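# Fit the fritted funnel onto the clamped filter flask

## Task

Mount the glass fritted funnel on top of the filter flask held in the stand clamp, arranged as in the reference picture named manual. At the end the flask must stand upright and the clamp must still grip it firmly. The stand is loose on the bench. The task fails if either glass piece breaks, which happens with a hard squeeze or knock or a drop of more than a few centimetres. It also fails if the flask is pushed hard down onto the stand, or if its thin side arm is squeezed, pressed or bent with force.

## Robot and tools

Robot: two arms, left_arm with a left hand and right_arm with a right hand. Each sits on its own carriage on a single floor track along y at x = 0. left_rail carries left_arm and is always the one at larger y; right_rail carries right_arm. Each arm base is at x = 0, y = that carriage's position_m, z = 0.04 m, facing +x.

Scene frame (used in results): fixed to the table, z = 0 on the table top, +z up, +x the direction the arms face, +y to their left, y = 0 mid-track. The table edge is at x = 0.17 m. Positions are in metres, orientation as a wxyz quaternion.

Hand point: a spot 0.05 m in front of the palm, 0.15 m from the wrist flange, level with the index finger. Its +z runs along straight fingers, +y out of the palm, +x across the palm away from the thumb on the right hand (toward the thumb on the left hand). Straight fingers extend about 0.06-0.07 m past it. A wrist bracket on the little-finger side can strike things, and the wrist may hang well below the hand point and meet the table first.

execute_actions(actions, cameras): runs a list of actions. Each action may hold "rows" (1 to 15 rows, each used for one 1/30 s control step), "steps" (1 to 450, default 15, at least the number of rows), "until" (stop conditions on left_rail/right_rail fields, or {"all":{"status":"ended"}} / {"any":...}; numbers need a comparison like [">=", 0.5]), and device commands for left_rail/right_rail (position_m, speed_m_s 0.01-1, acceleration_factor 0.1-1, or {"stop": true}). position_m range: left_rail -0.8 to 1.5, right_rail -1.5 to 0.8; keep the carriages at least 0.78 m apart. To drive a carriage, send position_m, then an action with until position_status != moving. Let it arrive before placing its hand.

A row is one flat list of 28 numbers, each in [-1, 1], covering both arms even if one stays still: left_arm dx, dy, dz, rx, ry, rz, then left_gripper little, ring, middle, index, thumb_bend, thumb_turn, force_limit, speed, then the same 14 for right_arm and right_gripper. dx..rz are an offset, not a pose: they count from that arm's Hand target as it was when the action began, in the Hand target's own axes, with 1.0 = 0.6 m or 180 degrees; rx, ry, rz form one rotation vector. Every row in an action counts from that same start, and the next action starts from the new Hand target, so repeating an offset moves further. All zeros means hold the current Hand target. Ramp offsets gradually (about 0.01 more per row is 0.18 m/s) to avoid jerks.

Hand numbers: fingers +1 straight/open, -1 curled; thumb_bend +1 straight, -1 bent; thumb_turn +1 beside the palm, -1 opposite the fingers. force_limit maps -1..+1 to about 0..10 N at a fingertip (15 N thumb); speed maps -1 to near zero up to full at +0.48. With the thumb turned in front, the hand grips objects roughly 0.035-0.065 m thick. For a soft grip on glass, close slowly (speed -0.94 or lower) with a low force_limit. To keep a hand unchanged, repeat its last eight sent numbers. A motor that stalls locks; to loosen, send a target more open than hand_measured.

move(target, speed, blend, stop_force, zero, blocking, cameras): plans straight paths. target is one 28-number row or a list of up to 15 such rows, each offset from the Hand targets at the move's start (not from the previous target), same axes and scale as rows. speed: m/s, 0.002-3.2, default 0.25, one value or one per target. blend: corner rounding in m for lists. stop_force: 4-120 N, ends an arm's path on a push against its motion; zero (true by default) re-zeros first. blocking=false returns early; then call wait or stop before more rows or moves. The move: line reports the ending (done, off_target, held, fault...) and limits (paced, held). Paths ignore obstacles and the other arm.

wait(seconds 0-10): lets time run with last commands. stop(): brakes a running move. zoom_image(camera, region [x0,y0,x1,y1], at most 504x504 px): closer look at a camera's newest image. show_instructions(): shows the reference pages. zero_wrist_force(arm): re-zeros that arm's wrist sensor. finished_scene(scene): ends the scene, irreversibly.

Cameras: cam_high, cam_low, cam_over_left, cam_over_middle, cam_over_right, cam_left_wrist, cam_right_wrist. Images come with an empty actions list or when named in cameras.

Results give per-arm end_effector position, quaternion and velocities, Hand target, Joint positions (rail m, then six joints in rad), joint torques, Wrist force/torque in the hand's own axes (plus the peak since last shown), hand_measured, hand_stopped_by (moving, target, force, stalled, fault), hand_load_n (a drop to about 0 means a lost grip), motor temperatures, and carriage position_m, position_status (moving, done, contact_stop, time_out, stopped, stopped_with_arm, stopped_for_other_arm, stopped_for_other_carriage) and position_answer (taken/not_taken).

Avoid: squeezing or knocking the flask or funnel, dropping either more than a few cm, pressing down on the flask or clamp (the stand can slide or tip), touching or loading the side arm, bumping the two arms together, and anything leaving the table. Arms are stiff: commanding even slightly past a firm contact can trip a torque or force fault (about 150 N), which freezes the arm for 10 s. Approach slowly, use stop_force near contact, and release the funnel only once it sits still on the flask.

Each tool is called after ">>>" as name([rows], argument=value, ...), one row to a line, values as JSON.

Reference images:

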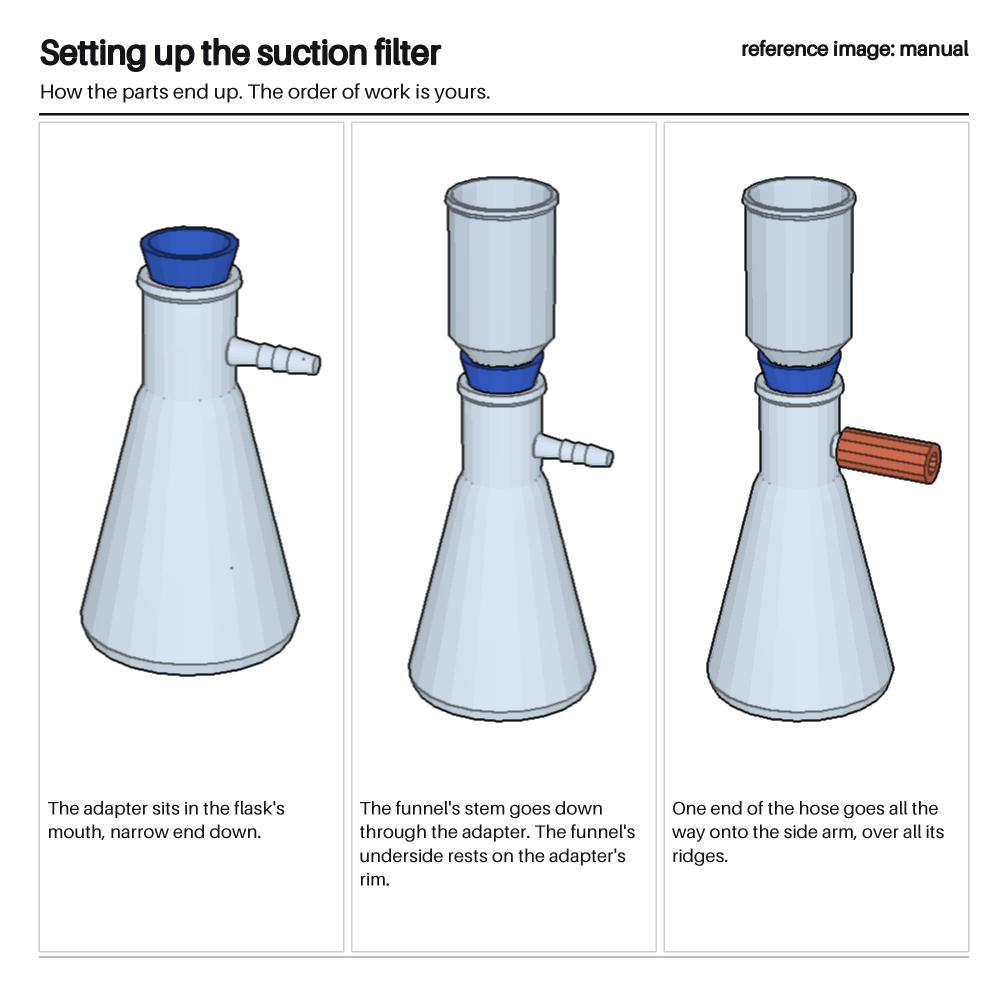

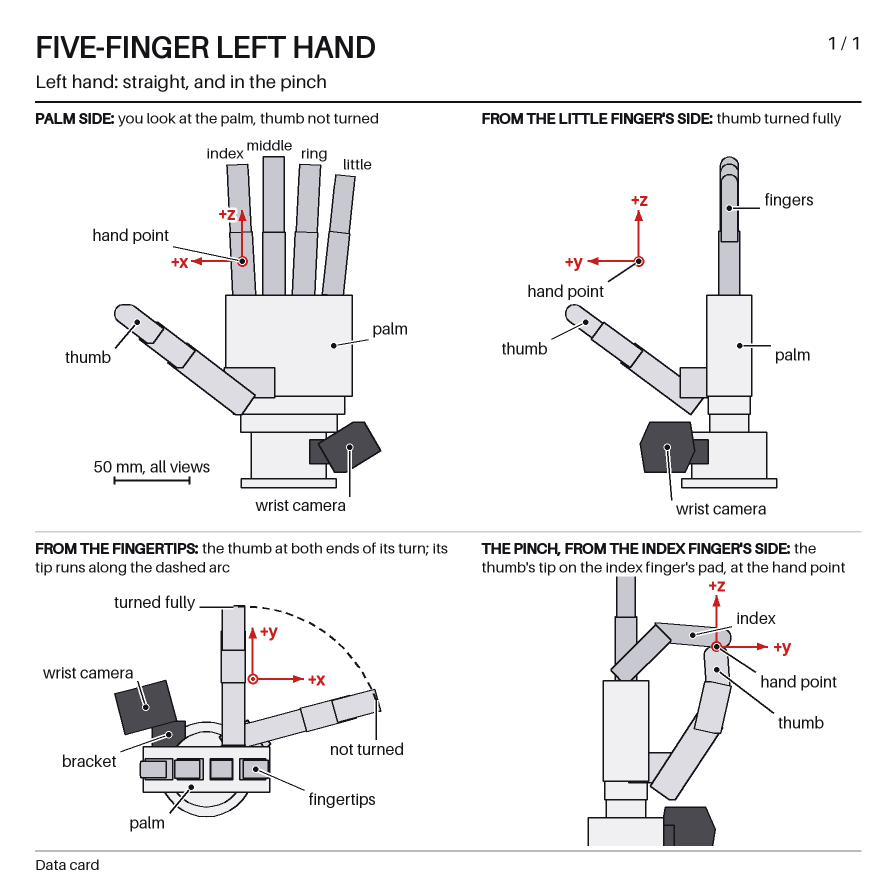

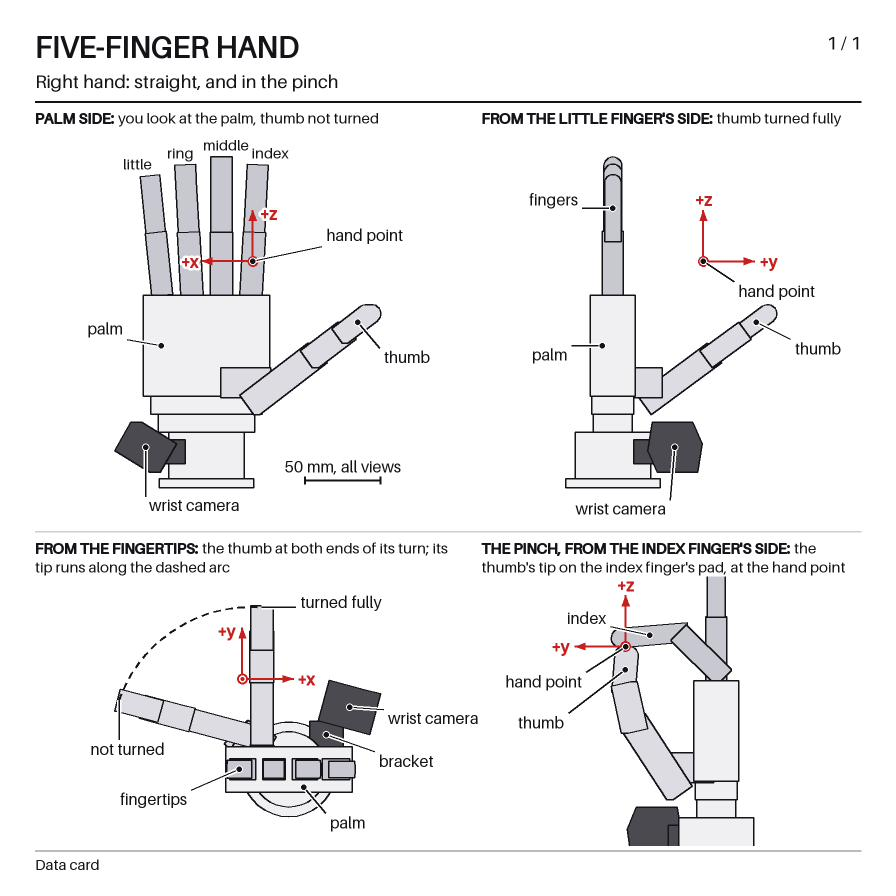

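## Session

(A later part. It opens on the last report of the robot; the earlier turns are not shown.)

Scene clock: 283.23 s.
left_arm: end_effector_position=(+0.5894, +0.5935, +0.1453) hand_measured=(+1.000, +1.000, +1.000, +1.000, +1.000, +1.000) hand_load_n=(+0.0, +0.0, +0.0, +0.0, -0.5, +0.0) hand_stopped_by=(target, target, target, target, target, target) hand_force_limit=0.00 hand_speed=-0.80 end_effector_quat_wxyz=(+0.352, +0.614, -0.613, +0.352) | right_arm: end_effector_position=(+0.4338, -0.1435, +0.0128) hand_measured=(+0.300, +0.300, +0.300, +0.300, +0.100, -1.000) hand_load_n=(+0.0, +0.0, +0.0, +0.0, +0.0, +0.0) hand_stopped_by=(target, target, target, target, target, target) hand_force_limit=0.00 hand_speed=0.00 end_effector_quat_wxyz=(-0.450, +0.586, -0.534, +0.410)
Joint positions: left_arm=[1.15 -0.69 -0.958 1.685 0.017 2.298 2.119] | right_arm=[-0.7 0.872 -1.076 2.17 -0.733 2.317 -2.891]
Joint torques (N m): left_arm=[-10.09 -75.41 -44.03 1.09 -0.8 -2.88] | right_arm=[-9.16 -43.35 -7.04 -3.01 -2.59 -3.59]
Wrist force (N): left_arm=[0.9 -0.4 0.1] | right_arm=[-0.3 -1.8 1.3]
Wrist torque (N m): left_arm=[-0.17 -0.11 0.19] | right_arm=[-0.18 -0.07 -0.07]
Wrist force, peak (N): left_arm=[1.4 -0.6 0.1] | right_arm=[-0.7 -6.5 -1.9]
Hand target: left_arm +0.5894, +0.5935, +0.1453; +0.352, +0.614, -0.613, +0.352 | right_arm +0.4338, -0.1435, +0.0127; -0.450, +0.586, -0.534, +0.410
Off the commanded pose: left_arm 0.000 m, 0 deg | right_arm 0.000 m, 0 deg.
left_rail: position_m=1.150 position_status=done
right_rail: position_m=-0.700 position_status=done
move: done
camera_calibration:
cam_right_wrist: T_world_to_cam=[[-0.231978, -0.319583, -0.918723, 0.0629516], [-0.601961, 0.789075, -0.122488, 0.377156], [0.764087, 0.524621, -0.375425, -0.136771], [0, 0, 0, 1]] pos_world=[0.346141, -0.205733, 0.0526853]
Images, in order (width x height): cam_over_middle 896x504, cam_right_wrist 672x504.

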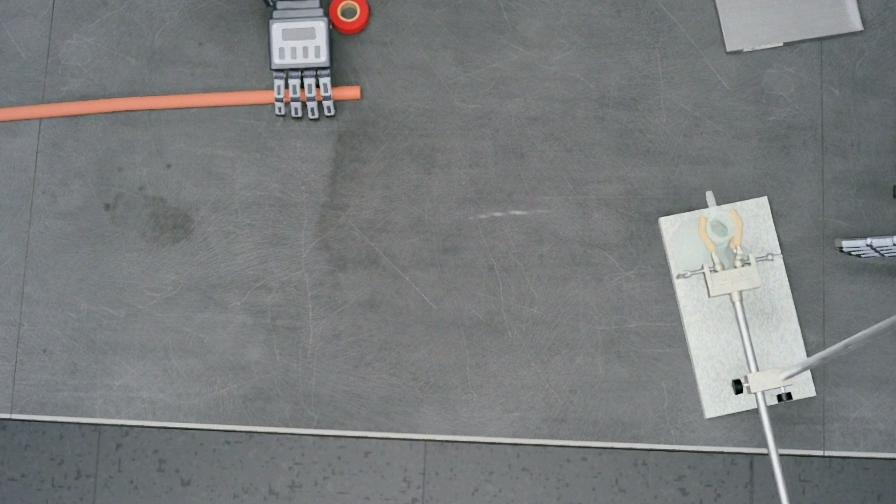

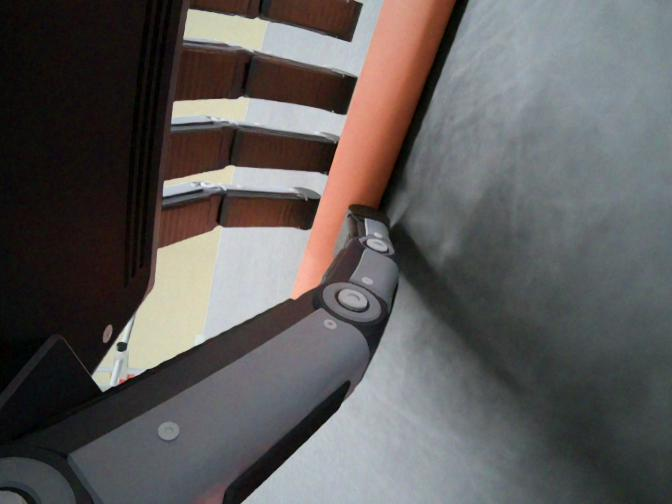

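>>> execute_actions([
  {"rows": [[0,0,0,0,0,0,1,1,1,1,1,1,0,-0.8,0,0,0,0,0,0,0.3,0.3,-0.3,-0.3,0.1,-1,0.0,-0.6]], "steps": 60},
], cameras=["cam_right_wrist", "cam_over_middle"])

Scene clock: 288.53 s.
left_arm: end_effector_position=(+0.5894, +0.5935, +0.1453) hand_measured=(+1.000, +1.000, +1.000, +1.000, +1.000, +1.000) hand_load_n=(+0.0, +0.0, +0.0, +0.0, +0.0, +0.0) hand_stopped_by=(target, target, target, target, target, target) hand_force_limit=0.00 hand_speed=-0.80 end_effector_quat_wxyz=(+0.352, +0.614, -0.613, +0.352) | right_arm: end_effector_position=(+0.4338, -0.1435, +0.0127) hand_measured=(+0.300, +0.300, +0.196, +0.048, +0.100, -1.000) hand_load_n=(+0.0, +0.0, +6.5, +10.0, +0.0, +0.0) hand_stopped_by=(target, target, force, force, target, target) hand_force_limit=0.00 hand_speed=-0.60 end_effector_quat_wxyz=(-0.450, +0.586, -0.534, +0.410)
Joint positions: left_arm=[1.15 -0.69 -0.958 1.685 0.017 2.298 2.119] | right_arm=[-0.7 0.872 -1.076 2.17 -0.733 2.317 -2.891]
Joint torques (N m): left_arm=[-8.61 -74.74 -44.43 1.75 -0.4 -2.93] | right_arm=[17.68 -45.06 -8.3 7.65 -1.27 -2.94]
Wrist force (N): left_arm=[1.2 -0.4 0.0] | right_arm=[-0.6 -15.2 7.0]
Wrist torque (N m): left_arm=[-0.17 -0.15 0.21] | right_arm=[0.42 -0.01 -0.14]
Wrist force, peak (N): left_arm=[1.3 -0.8 0.2] | right_arm=[1.3 -16.1 8.6]
Hand target: left_arm +0.5894, +0.5935, +0.1453; +0.352, +0.614, -0.613, +0.352 | right_arm +0.4338, -0.1435, +0.0127; -0.450, +0.586, -0.534, +0.410
Off the commanded pose: left_arm 0.000 m, 0 deg | right_arm 0.000 m, 0 deg.
left_rail: position_m=1.150 position_status=done
right_rail: position_m=-0.700 position_status=done
camera_calibration:
cam_right_wrist: T_world_to_cam=[[-0.231978, -0.319583, -0.918723, 0.0628597], [-0.601961, 0.789075, -0.122488, 0.377144], [0.764087, 0.524621, -0.375425, -0.136808], [0, 0, 0, 1]] pos_world=[0.346141, -0.205733, 0.0525853]
Images, in order (width x height): cam_over_middle 896x504, cam_right_wrist 672x504.

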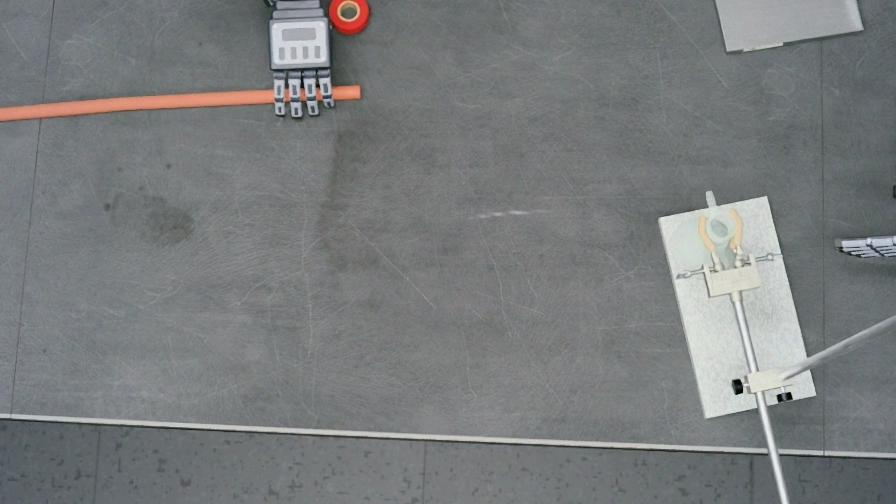

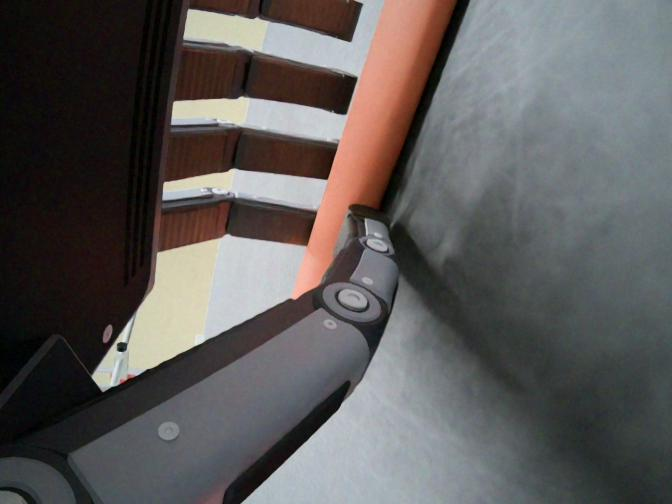

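>>> move([
  [0,0,0,0,0,0,1,1,1,1,1,1,0,-0.8,0,0,0,0,0,0,0.3,0.3,0.3,0.25,0.1,-1,0.0,-0.3],
  [0,0,0,0,0,0,1,1,1,1,1,1,0,-0.8,0,-0.0058,-0.0015,0,0,0,0.3,0.3,0.3,0.25,0.18,-1,0.0,-0.3],
], speed=0.05)

>>> execute_actions([
  {"rows": [[0,0,0,0,0,0,1,1,1,1,1,1,0,-0.8,0,0,0,0,0,0,0.3,0.3,-0.1,-0.1,0.18,-1,-0.3,-0.85]], "steps": 90},
], cameras=["cam_right_wrist"])

Scene clock: 299.50 s.
left_arm: end_effector_position=(+0.5894, +0.5935, +0.1453) hand_measured=(+1.000, +1.000, +1.000, +1.000, +1.000, +1.000) hand_load_n=(+0.0, +0.0, +0.0, +0.0, +0.0, +0.0) hand_stopped_by=(target, target, target, target, target, target) hand_force_limit=0.00 hand_speed=-0.80 end_effector_quat_wxyz=(+0.352, +0.614, -0.613, +0.352) | right_arm: end_effector_position=(+0.4338, -0.1435, +0.0163) hand_measured=(+0.300, +0.300, +0.300, +0.250, +0.180, -1.000) hand_load_n=(+0.0, +0.0, -0.5, +0.0, +0.0, +0.0) hand_stopped_by=(target, target, target, target, target, target) hand_force_limit=0.00 hand_speed=-0.30 end_effector_quat_wxyz=(-0.450, +0.586, -0.534, +0.410)
Joint positions: left_arm=[1.15 -0.69 -0.958 1.685 0.017 2.298 2.119] | right_arm=[-0.7 0.872 -1.082 2.169 -0.726 2.317 -2.891]
Joint torques (N m): left_arm=[-7.66 -73.57 -43.96 2.29 0.36 -1.92] | right_arm=[-5.93 -83.45 -35.48 4.02 -2.46 -2.84]
Wrist force (N): left_arm=[0.9 -0.3 -0.3] | right_arm=[-0.6 -2.2 1.1]
Wrist torque (N m): left_arm=[-0.14 -0.12 0.18] | right_arm=[-0.23 -0.02 -0.10]
Wrist force, peak (N): left_arm=[1.4 -0.4 0.0] | right_arm=[0.0 -16.6 7.4]
Hand target: left_arm +0.5894, +0.5935, +0.1453; +0.352, +0.614, -0.613, +0.352 | right_arm +0.4338, -0.1435, +0.0163; -0.450, +0.586, -0.534, +0.410
Off the commanded pose: left_arm 0.000 m, 0 deg | right_arm 0.000 m, 0 deg.
left_rail: position_m=1.150 position_status=done
right_rail: position_m=-0.700 position_status=done
move: done

Scene clock: 302.70 s.
left_arm: end_effector_position=(+0.5894, +0.5935, +0.1453) hand_measured=(+1.000, +1.000, +1.000, +1.000, +1.000, +1.000) hand_load_n=(+0.0, +0.0, +0.0, +0.0, +0.0, +0.0) hand_stopped_by=(target, target, target, target, target, target) hand_force_limit=0.00 hand_speed=-0.80 end_effector_quat_wxyz=(+0.352, +0.614, -0.613, +0.352) | right_arm: end_effector_position=(+0.4338, -0.1435, +0.0163) hand_measured=(+0.300, +0.300, +0.040, +0.044, +0.180, -1.000) hand_load_n=(+0.0, +0.0, +7.0, +3.0, +0.5, +0.0) hand_stopped_by=(target, target, force, force, target, target) hand_force_limit=-0.30 hand_speed=-0.85 end_effector_quat_wxyz=(-0.450, +0.586, -0.534, +0.410)
Joint positions: left_arm=[1.15 -0.69 -0.958 1.685 0.017 2.298 2.119] | right_arm=[-0.7 0.872 -1.082 2.169 -0.726 2.317 -2.891]
Joint torques (N m): left_arm=[-4.27 -75.95 -44.63 2.94 0.71 -2.1] | right_arm=[-3.18 -50.51 -0.78 2.15 -3.02 -0.02]
Wrist force (N): left_arm=[1.0 -0.4 0.2] | right_arm=[0.4 -11.8 5.4]
Wrist torque (N m): left_arm=[-0.18 -0.11 0.19] | right_arm=[0.02 -0.06 -0.21]
Wrist force, peak (N): left_arm=[1.4 -0.3 0.3] | right_arm=[0.4 -11.8 5.4]
Hand target: left_arm +0.5894, +0.5935, +0.1453; +0.352, +0.614, -0.613, +0.352 | right_arm +0.4338, -0.1435, +0.0163; -0.450, +0.586, -0.534, +0.410
Off the commanded pose: left_arm 0.000 m, 0 deg | right_arm 0.000 m, 0 deg.
left_rail: position_m=1.150 position_status=done
right_rail: position_m=-0.700 position_status=done
camera_calibration:
cam_right_wrist: T_world_to_cam=[[-0.231978, -0.319583, -0.918723, 0.0661671], [-0.601961, 0.789075, -0.122488, 0.377584], [0.764087, 0.524621, -0.375425, -0.135457], [0, 0, 0, 1]] pos_world=[0.346141, -0.205733, 0.0561853]
Images, in order (width x height): cam_right_wrist 672x504.

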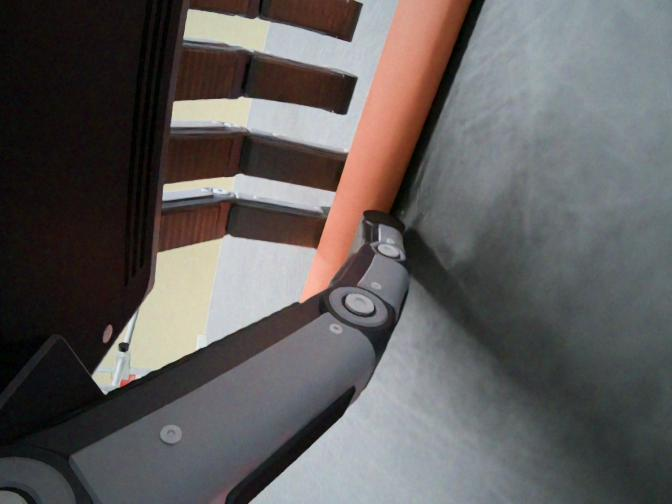

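>>> move([
  [0,0,0,0,0,0,1,1,1,1,1,1,0,-0.8,0,0,0,0,0,0,0.3,0.3,0.2,0.2,0.18,-1,-0.3,-0.3],
  [0,0,0,0,0,0,1,1,1,1,1,1,0,-0.8,0,-0.0024,0.0089,0,0,0,0.3,0.3,0.2,0.2,0.18,-1,-0.3,-0.3],
], speed=0.03)

>>> execute_actions([
  {"rows": [[0,0,0,0,0,0,1,1,1,1,1,1,0,-0.8,0,0,0,0,0,0,0.3,0.3,-0.2,-0.2,0.18,-1,-0.1,-0.8]], "steps": 90},
], cameras=["cam_right_wrist"])

Scene clock: 317.77 s.
left_arm: end_effector_position=(+0.5894, +0.5935, +0.1453) hand_measured=(+1.000, +1.000, +1.000, +1.000, +1.000, +1.000) hand_load_n=(+0.0, +0.0, +0.0, +0.0, +0.0, +0.0) hand_stopped_by=(target, target, target, target, target, target) hand_force_limit=0.00 hand_speed=-0.80 end_effector_quat_wxyz=(+0.352, +0.614, -0.613, +0.352) | right_arm: end_effector_position=(+0.4391, -0.1430, +0.0163) hand_measured=(+0.300, +0.300, +0.200, +0.200, +0.180, -1.000) hand_load_n=(+0.0, -0.5, +0.0, +0.0, +0.5, +0.0) hand_stopped_by=(target, target, target, target, target, target) hand_force_limit=-0.30 hand_speed=-0.30 end_effector_quat_wxyz=(-0.450, +0.586, -0.534, +0.410)
Joint positions: left_arm=[1.15 -0.69 -0.958 1.685 0.017 2.298 2.119] | right_arm=[-0.7 0.865 -1.08 2.165 -0.726 2.31 -2.895]
Joint torques (N m): left_arm=[-4.96 -74.7 -44.05 3.53 1 -1.37] | right_arm=[-12.59 -43.53 -36 3.82 -2.69 -2.9]
Wrist force (N): left_arm=[1.0 -0.3 -0.1] | right_arm=[-0.9 -1.9 0.9]
Wrist torque (N m): left_arm=[-0.14 -0.12 0.19] | right_arm=[-0.18 0.03 -0.10]
Wrist force, peak (N): left_arm=[1.3 -0.6 -0.1] | right_arm=[0.7 -12.2 4.7]
Hand target: left_arm +0.5894, +0.5935, +0.1453; +0.352, +0.614, -0.613, +0.352 | right_arm +0.4393, -0.1430, +0.0163; -0.450, +0.586, -0.534, +0.410
Off the commanded pose: left_arm 0.000 m, 0 deg | right_arm 0.000 m, 0 deg.
left_rail: position_m=1.150 position_status=done
right_rail: position_m=-0.700 position_status=done
move: done

Scene clock: 320.97 s.
left_arm: end_effector_position=(+0.5894, +0.5935, +0.1453) hand_measured=(+1.000, +1.000, +1.000, +1.000, +1.000, +1.000) hand_load_n=(+0.0, +0.0, +0.0, +0.0, +0.0, +0.0) hand_stopped_by=(target, target, target, target, target, target) hand_force_limit=0.00 hand_speed=-0.80 end_effector_quat_wxyz=(+0.352, +0.614, -0.613, +0.352) | right_arm: end_effector_position=(+0.4393, -0.1430, +0.0163) hand_measured=(+0.300, +0.300, +0.038, -0.020, +0.180, -1.000) hand_load_n=(+0.0, +0.0, +6.0, +5.5, +1.5, -1.0) hand_stopped_by=(target, target, force, force, target, target) hand_force_limit=-0.10 hand_speed=-0.80 end_effector_quat_wxyz=(-0.450, +0.586, -0.534, +0.410)
Joint positions: left_arm=[1.15 -0.69 -0.958 1.685 0.017 2.298 2.119] | right_arm=[-0.7 0.865 -1.08 2.165 -0.726 2.31 -2.895]
Joint torques (N m): left_arm=[-3.33 -74.71 -44.57 3.46 1.38 -1.5] | right_arm=[10.53 -41 -0.47 3.43 -2.55 -3.22]
Wrist force (N): left_arm=[1.1 -0.4 -0.1] | right_arm=[-0.9 -10.6 3.7]
Wrist torque (N m): left_arm=[-0.15 -0.14 0.21] | right_arm=[0.06 -0.04 -0.18]
Wrist force, peak (N): left_arm=[1.4 -0.6 -0.4] | right_arm=[-0.7 -11.2 3.9]
Hand target: left_arm +0.5894, +0.5935, +0.1453; +0.352, +0.614, -0.613, +0.352 | right_arm +0.4393, -0.1430, +0.0163; -0.450, +0.586, -0.534, +0.410
Off the commanded pose: left_arm 0.000 m, 0 deg | right_arm 0.000 m, 0 deg.
left_rail: position_m=1.150 position_status=done
right_rail: position_m=-0.700 position_status=done
camera_calibration:
cam_right_wrist: T_world_to_cam=[[-0.231978, -0.319583, -0.918723, 0.0676028], [-0.601961, 0.789075, -0.122488, 0.380501], [0.764087, 0.524621, -0.375425, -0.139921], [0, 0, 0, 1]] pos_world=[0.351641, -0.205233, 0.0561853]
Images, in order (width x height): cam_right_wrist 672x504.

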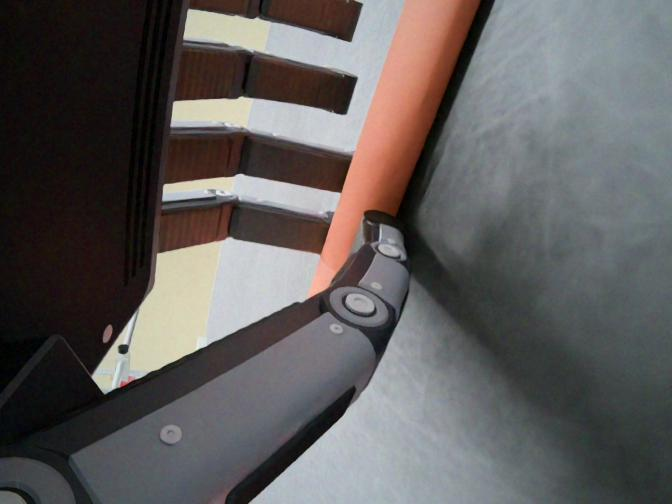

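>>> move(target=[0,0,0,0,0,0,1,1,1,1,1,1,0,-0.8,0,-0.0161,-0.0043,0,0,0,0.3,0.3,-0.2,-0.2,0.18,-1,-0.1,-0.8], speed=0.02, cameras=["cam_right_wrist"])

Scene clock: 324.37 s.
left_arm: end_effector_position=(+0.5894, +0.5935, +0.1453) hand_measured=(+1.000, +1.000, +1.000, +1.000, +1.000, +1.000) hand_load_n=(+0.0, +0.0, +0.0, +0.0, +0.0, +0.0) hand_stopped_by=(target, target, target, target, target, target) hand_force_limit=0.00 hand_speed=-0.80 end_effector_quat_wxyz=(+0.352, +0.614, -0.613, +0.352) | right_arm: end_effector_position=(+0.4393, -0.1430, +0.0261) hand_measured=(+0.300, +0.300, +0.036, -0.020, +0.180, -1.000) hand_load_n=(+0.0, +0.0, +0.0, +3.0, +2.0, -1.0) hand_stopped_by=(target, target, force, force, target, target) hand_force_limit=-0.10 hand_speed=-0.80 end_effector_quat_wxyz=(-0.450, +0.587, -0.534, +0.410)
Joint positions: left_arm=[1.15 -0.69 -0.958 1.685 0.017 2.298 2.119] | right_arm=[-0.7 0.865 -1.097 2.163 -0.708 2.31 -2.895]
Joint torques (N m): left_arm=[-2.48 -75.67 -43.33 3.49 1.65 -1.2] | right_arm=[4.07 -83.11 -36.67 3.8 -2.65 -2.41]
Wrist force (N): left_arm=[0.8 -0.3 0.0] | right_arm=[-0.5 -1.5 1.1]
Wrist torque (N m): left_arm=[-0.15 -0.09 0.18] | right_arm=[-0.16 0.03 -0.09]
Wrist force, peak (N): left_arm=[1.5 -0.6 -0.1] | right_arm=[-1.0 -11.0 3.7]
Hand target: left_arm +0.5894, +0.5935, +0.1453; +0.352, +0.614, -0.613, +0.352 | right_arm +0.4393, -0.1430, +0.0263; -0.450, +0.586, -0.534, +0.410
Off the commanded pose: left_arm 0.000 m, 0 deg | right_arm 0.000 m, 0 deg.
left_rail: position_m=1.150 position_status=done
right_rail: position_m=-0.700 position_status=done
move: done
camera_calibration:
cam_right_wrist: T_world_to_cam=[[-0.231923, -0.319656, -0.918712, 0.0765711], [-0.601982, 0.789046, -0.122573, 0.381708], [0.764087, 0.524621, -0.375425, -0.136242], [0, 0, 0, 1]] pos_world=[0.351641, -0.205233, 0.0659852]
Images, in order (width x height): cam_right_wrist 672x504.

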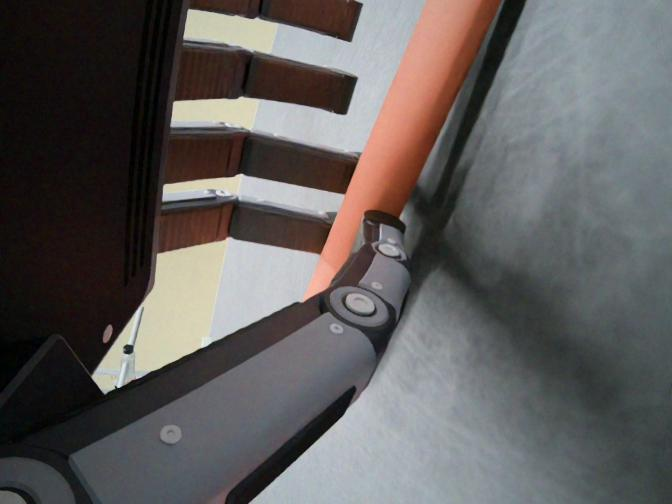

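>>> execute_actions([
  {"rows": [[0,0,0,0,0,0,1,1,1,1,1,1,0,-0.8,0,0,0,0,0,0,0.3,0.3,-0.25,-0.25,0.18,-1,0.3,-0.8]], "steps": 60},
], cameras=["cam_right_wrist", "cam_over_middle"])

>>> zoom_image(camera="cam_over_middle", region=[240, 40, 400, 160])

Scene clock: 330.47 s.
left_arm: end_effector_position=(+0.5894, +0.5935, +0.1453) hand_measured=(+1.000, +1.000, +1.000, +1.000, +1.000, +1.000) hand_load_n=(+0.0, +0.0, +0.0, +0.0, +0.0, +0.0) hand_stopped_by=(target, target, target, target, target, target) hand_force_limit=0.00 hand_speed=-0.80 end_effector_quat_wxyz=(+0.352, +0.614, -0.613, +0.352) | right_arm: end_effector_position=(+0.4393, -0.1430, +0.0263) hand_measured=(+0.300, +0.300, -0.032, -0.034, +0.182, -1.000) hand_load_n=(+0.0, +0.0, +10.5, +5.5, +8.0, +0.5) hand_stopped_by=(target, target, force, force, target, target) hand_force_limit=0.30 hand_speed=-0.80 end_effector_quat_wxyz=(-0.450, +0.586, -0.534, +0.410)
Joint positions: left_arm=[1.15 -0.69 -0.958 1.685 0.017 2.298 2.119] | right_arm=[-0.7 0.865 -1.098 2.163 -0.708 2.31 -2.895]
Joint torques (N m): left_arm=[-2.98 -78.18 -44.21 3.47 2.42 -0.39] | right_arm=[-7.41 -83.4 -36.71 3.56 -2.62 1.44]
Wrist force (N): left_arm=[1.0 -0.5 0.1] | right_arm=[-0.6 -1.8 0.9]
Wrist torque (N m): left_arm=[-0.18 -0.12 0.19] | right_arm=[-0.20 0.06 -0.12]
Wrist force, peak (N): left_arm=[1.5 -0.2 -0.2] | right_arm=[-0.5 -2.3 1.4]
Hand target: left_arm +0.5894, +0.5935, +0.1453; +0.352, +0.614, -0.613, +0.352 | right_arm +0.4393, -0.1430, +0.0263; -0.450, +0.586, -0.534, +0.410
Off the commanded pose: left_arm 0.000 m, 0 deg | right_arm 0.000 m, 0 deg.
left_rail: position_m=1.150 position_status=done
right_rail: position_m=-0.700 position_status=done
camera_calibration:
cam_right_wrist: T_world_to_cam=[[-0.231978, -0.319583, -0.918723, 0.07679], [-0.601961, 0.789075, -0.122488, 0.381726], [0.764087, 0.524621, -0.375425, -0.136167], [0, 0, 0, 1]] pos_world=[0.351641, -0.205233, 0.0661853]
Images, in order (width x height): cam_over_middle 896x504, cam_right_wrist 672x504.

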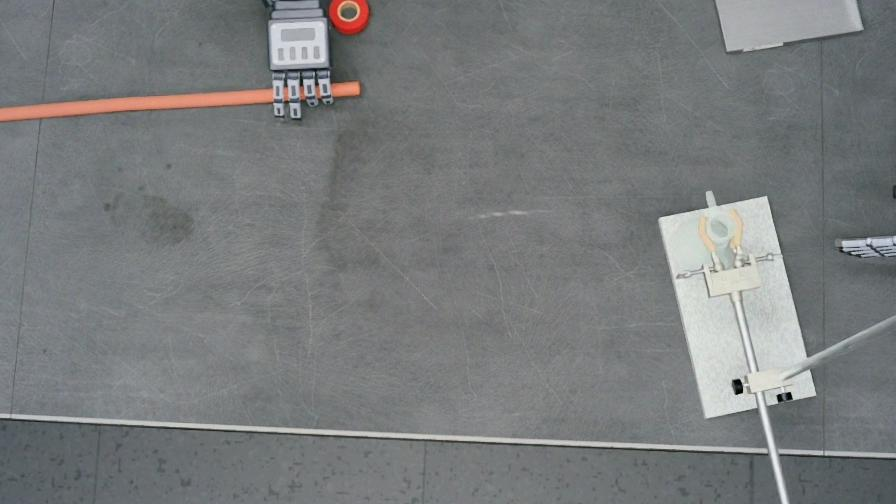

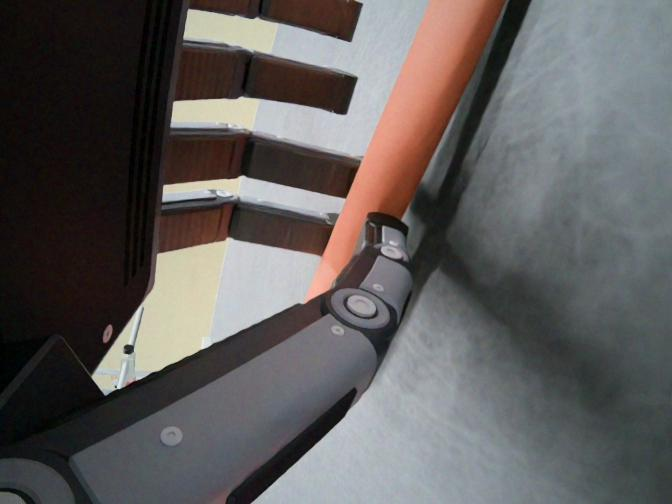

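Scaled by 3.150 from the camera's 896x504 image, which has a finer 1280x720 frame.

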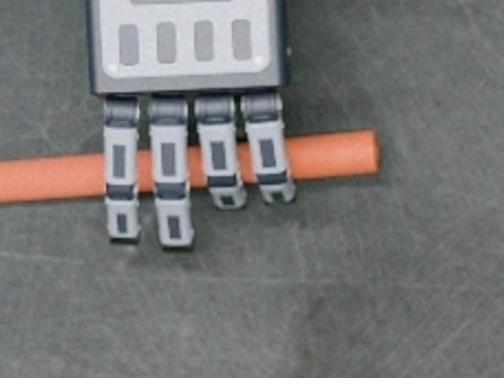

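>>> move(target=[0,0,0,0,0,0,1,1,1,1,1,1,0,-0.8,0,-0.1513,-0.0406,0,0,0,-0.03,-0.03,-0.25,-0.25,0.18,-1,-0.7,-0.7], speed=0.08, cameras=["cam_right_wrist", "cam_low", "cam_left_wrist", "cam_over_middle"])

Scene clock: 352.07 s.
left_arm: end_effector_position=(+0.5894, +0.5935, +0.1453) hand_measured=(+1.000, +1.000, +1.000, +1.000, +1.000, +1.000) hand_load_n=(+0.0, +0.0, +0.0, +0.0, -0.5, +0.0) hand_stopped_by=(target, target, target, target, target, target) hand_force_limit=0.00 hand_speed=-0.80 end_effector_quat_wxyz=(+0.352, +0.614, -0.613, +0.352) | right_arm: end_effector_position=(+0.4393, -0.1430, +0.1202) hand_measured=(-0.030, -0.030, -0.032, -0.034, +0.182, -1.000) hand_load_n=(+0.0, +0.0, +10.5, +5.5, +8.0, +0.5) hand_stopped_by=(target, target, force, force, target, target) hand_force_limit=-0.70 hand_speed=-0.70 end_effector_quat_wxyz=(-0.450, +0.587, -0.534, +0.410)
Joint positions: left_arm=[1.15 -0.69 -0.958 1.685 0.017 2.298 2.119] | right_arm=[-0.7 0.865 -1.249 2.134 -0.526 2.31 -2.895]
Joint torques (N m): left_arm=[-0.44 -78.83 -43.49 3.46 2.43 -0.6] | right_arm=[7.82 -78.4 -43.62 3.45 1.34 3.22]
Wrist force (N): left_arm=[1.3 -0.3 0.1] | right_arm=[-0.2 -1.0 0.9]
Wrist torque (N m): left_arm=[-0.16 -0.17 0.21] | right_arm=[-0.13 0.00 -0.03]
Wrist force, peak (N): left_arm=[1.5 -0.4 -0.3] | right_arm=[-0.9 -2.1 1.5]
Hand target: left_arm +0.5894, +0.5935, +0.1453; +0.352, +0.614, -0.613, +0.352 | right_arm +0.4393, -0.1430, +0.1203; -0.450, +0.586, -0.534, +0.410
Off the commanded pose: left_arm 0.000 m, 0 deg | right_arm 0.000 m, 0 deg.
left_rail: position_m=1.150 position_status=done
right_rail: position_m=-0.700 position_status=done
move: done
camera_calibration:
cam_left_wrist: T_world_to_cam=[[0.976754, -0.0951959, 0.192068, -0.548408], [-0.191072, 0.019557, 0.981381, -0.0448859], [-0.0971798, -0.995266, 0.000913147, 0.756896], [0, 0, 0, 1]] pos_world=[0.600638, 0.701985, 0.148691]
cam_right_wrist: T_world_to_cam=[[-0.231923, -0.319656, -0.918712, 0.163022], [-0.601982, 0.789046, -0.122573, 0.393242], [0.764087, 0.524621, -0.375425, -0.100915], [0, 0, 0, 1]] pos_world=[0.351641, -0.205233, 0.160085]
Images, in order (width x height): cam_low 896x504, cam_over_middle 896x504, cam_left_wrist 672x504, cam_right_wrist 672x504.

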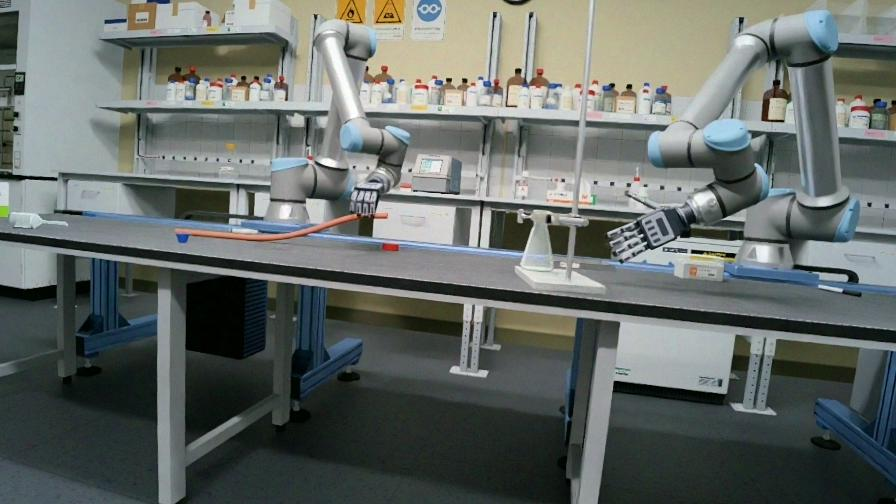

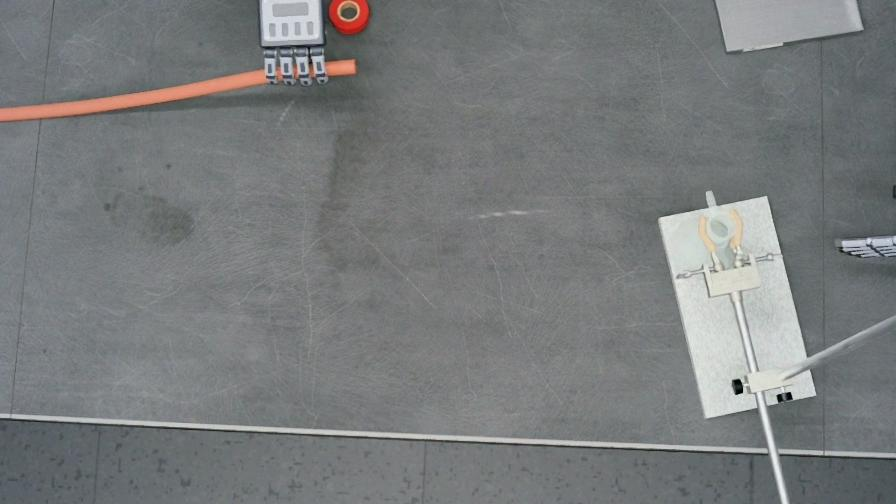

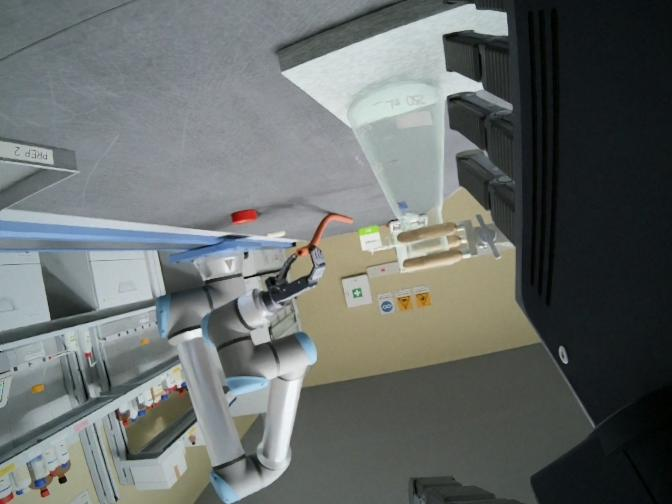

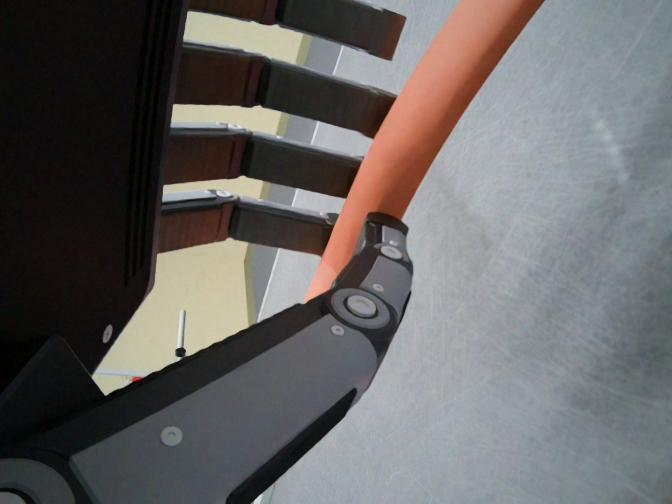

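>>> execute_actions([
  {"right_rail": {"position_m": -0.3, "speed_m_s": 0.25, "acceleration_factor": 0.5}, "steps": 150, "until": {"right_rail": {"position_status": ["!=", "moving"]}}},
], cameras=["cam_right_wrist", "cam_high", "cam_left_wrist", "cam_over_middle"])

Scene clock: 357.07 s.
left_arm: end_effector_position=(+0.5894, +0.5935, +0.1453) hand_measured=(+1.000, +1.000, +1.000, +1.000, +1.000, +1.000) hand_load_n=(+0.0, +0.0, +0.0, +0.0, +0.0, +0.0) hand_stopped_by=(target, target, target, target, target, target) hand_force_limit=0.00 hand_speed=-0.80 end_effector_quat_wxyz=(+0.352, +0.614, -0.613, +0.352) | right_arm: end_effector_position=(+0.4393, +0.2570, +0.1203) hand_measured=(-0.030, -0.030, -0.032, -0.034, +0.182, -1.000) hand_load_n=(+0.0, +0.0, +10.5, +5.5, +8.0, +0.5) hand_stopped_by=(target, target, force, force, target, target) hand_force_limit=-0.70 hand_speed=-0.70 end_effector_quat_wxyz=(-0.450, +0.586, -0.534, +0.410)
Joint positions: left_arm=[1.15 -0.69 -0.958 1.685 0.017 2.298 2.119] | right_arm=[-0.3 0.865 -1.249 2.134 -0.526 2.31 -2.895]
Joint torques (N m): left_arm=[2.41 -77.07 -43.68 3.72 2.27 0.16] | right_arm=[10.97 -63.23 -34.28 1.15 1.32 3.03]
Wrist force (N): left_arm=[0.9 -0.2 -0.1] | right_arm=[-0.1 -1.0 0.8]
Wrist torque (N m): left_arm=[-0.13 -0.13 0.19] | right_arm=[-0.16 -0.03 -0.04]
Wrist force, peak (N): left_arm=[1.4 -0.6 -0.3] | right_arm=[-0.8 -1.9 1.1]
Hand target: left_arm +0.5894, +0.5935, +0.1453; +0.352, +0.614, -0.613, +0.352 | right_arm +0.4393, +0.2570, +0.1203; -0.450, +0.586, -0.534, +0.410
Off the commanded pose: left_arm 0.000 m, 0 deg | right_arm 0.000 m, 0 deg.
left_rail: position_m=1.150 position_status=done
right_rail: position_m=-0.300 speed_m_s=0.25 position_status=done
camera_calibration:
cam_left_wrist: T_world_to_cam=[[0.976754, -0.0951959, 0.192068, -0.548408], [-0.191072, 0.019557, 0.981381, -0.0448859], [-0.0971798, -0.995266, 0.000913147, 0.756896], [0, 0, 0, 1]] pos_world=[0.600638, 0.701985, 0.148691]
cam_right_wrist: T_world_to_cam=[[-0.231978, -0.319583, -0.918723, 0.290983], [-0.601961, 0.789075, -0.122488, 0.0776095], [0.764087, 0.524621, -0.375425, -0.310726], [0, 0, 0, 1]] pos_world=[0.351641, 0.194767, 0.160185]
Images, in order (width x height): cam_high 896x504, cam_over_middle 896x504, cam_left_wrist 672x504, cam_right_wrist 672x504.

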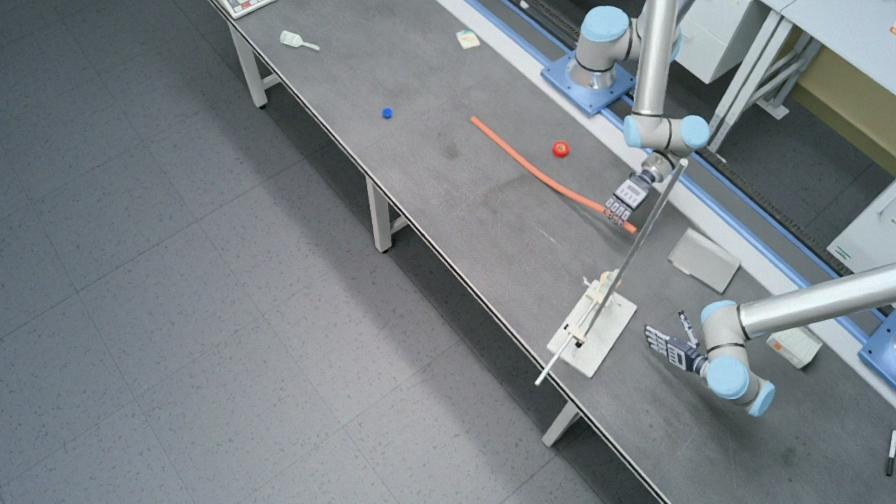

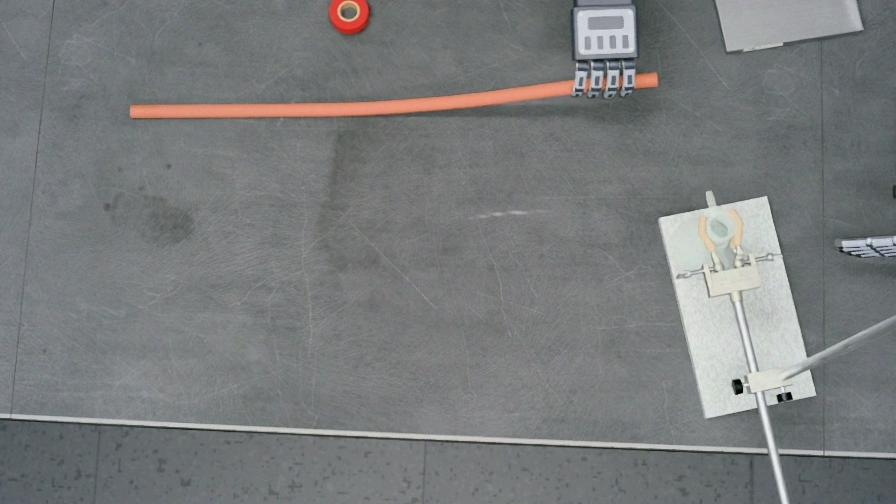

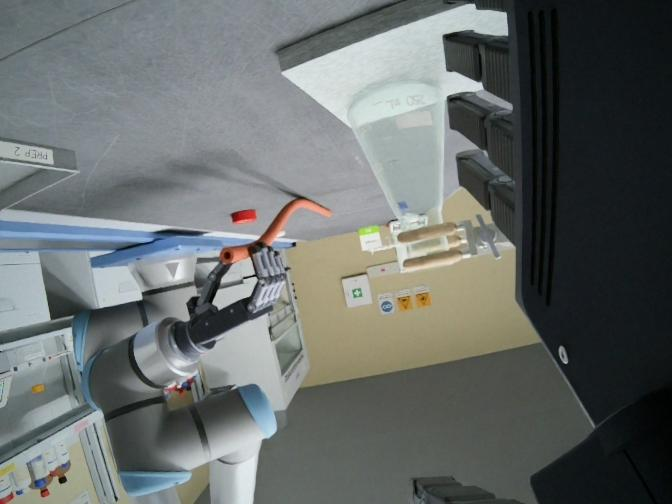

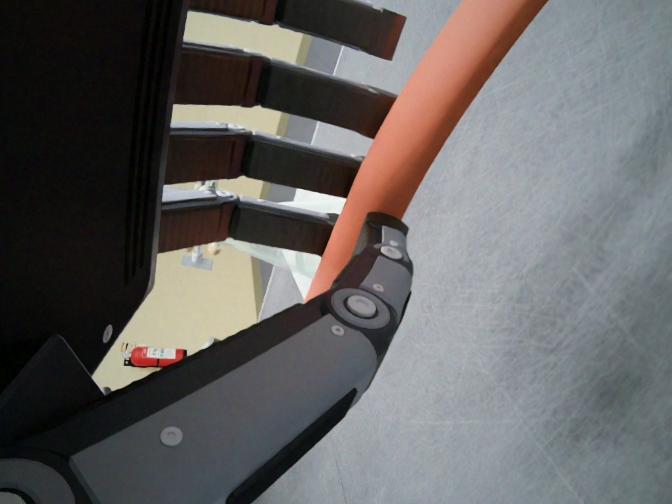

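>>> zoom_image(camera="cam_left_wrist", region=[200, 180, 420, 320])

Scaled by 2.291 from the camera's 672x504 image, which has a finer 960x720 frame.

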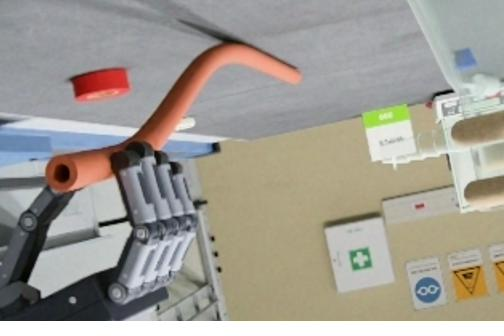

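>>> move(target=[0,0,0,0,0,0,1,1,1,1,1,1,0,-0.8,-0.0601,-0.0507,0.0448,-0.17135,0.1444,0.18825,-0.03,-0.03,-0.25,-0.25,0.18,-1,-0.7,-0.7], speed=0.15, cameras=["cam_high", "cam_over_middle", "cam_left_wrist"])

Scene clock: 368.03 s.
left_arm: end_effector_position=(+0.5894, +0.5935, +0.1453) hand_measured=(+1.000, +1.000, +1.000, +1.000, +1.000, +1.000) hand_load_n=(+0.0, +0.0, +0.0, +0.0, +0.0, +0.0) hand_stopped_by=(target, target, target, target, target, target) hand_force_limit=0.00 hand_speed=-0.80 end_effector_quat_wxyz=(+0.352, +0.614, -0.613, +0.352) | right_arm: end_effector_position=(+0.4697, +0.2961, +0.1427) hand_measured=(-0.030, -0.030, -0.032, -0.034, +0.182, -1.000) hand_load_n=(+0.0, +2.0, +11.0, +5.0, +8.5, +0.0) hand_stopped_by=(target, target, force, force, target, target) hand_force_limit=-0.70 hand_speed=-0.70 end_effector_quat_wxyz=(+0.251, -0.400, +0.851, -0.229)
Joint positions: left_arm=[1.15 -0.69 -0.958 1.685 0.017 2.298 2.119] | right_arm=[-0.3 0.804 -1.062 1.693 0.582 2.178 -1.758]
Joint torques (N m): left_arm=[2.79 -77.07 -44.14 3.82 2.51 -0.17] | right_arm=[-10.36 -55.21 -48.41 7.24 -2.12 3.02]
Wrist force (N): left_arm=[1.0 -0.4 0.1] | right_arm=[0.0 -1.6 1.3]
Wrist torque (N m): left_arm=[-0.17 -0.13 0.20] | right_arm=[-0.16 -0.13 -0.36]
Wrist force, peak (N): left_arm=[1.5 -0.4 0.0] | right_arm=[-0.2 -1.7 1.9]
Hand target: left_arm +0.5894, +0.5935, +0.1453; +0.352, +0.614, -0.613, +0.352 | right_arm +0.4697, +0.2961, +0.1427; +0.251, -0.400, +0.851, -0.229
Off the commanded pose: left_arm 0.000 m, 0 deg | right_arm 0.000 m, 0 deg.
left_rail: position_m=1.150 position_status=done
right_rail: position_m=-0.300 speed_m_s=0.25 position_status=done
move: done
camera_calibration:
cam_left_wrist: T_world_to_cam=[[0.976754, -0.0951959, 0.192068, -0.548408], [-0.191072, 0.019557, 0.981381, -0.0448859], [-0.0971798, -0.995266, 0.000913147, 0.756896], [0, 0, 0, 1]] pos_world=[0.600638, 0.701985, 0.148691]
Images, in order (width x height): cam_high 896x504, cam_over_middle 896x504, cam_left_wrist 672x504.

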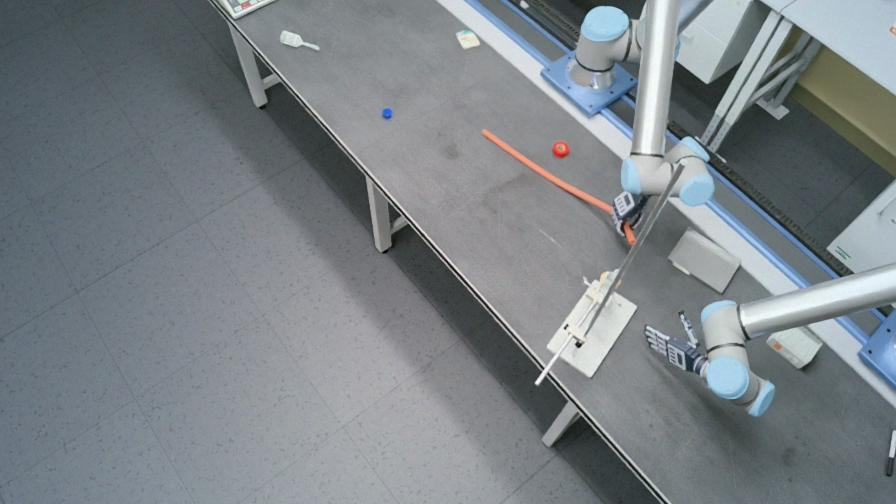

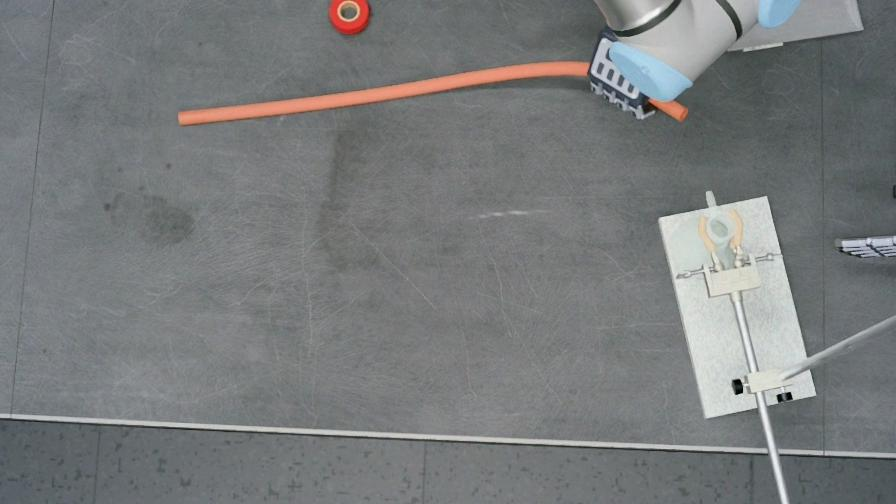

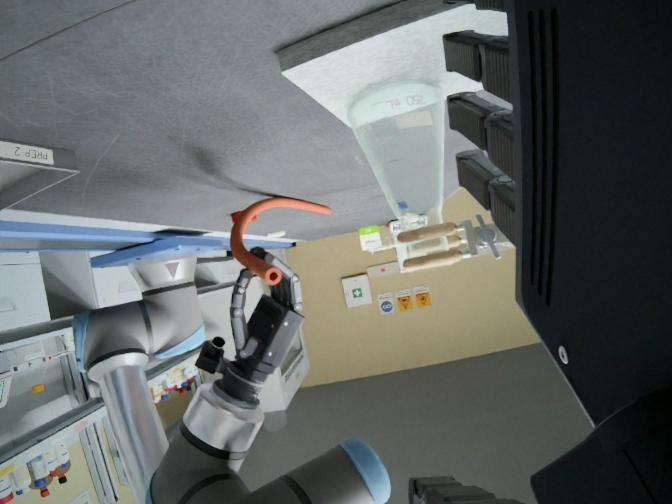

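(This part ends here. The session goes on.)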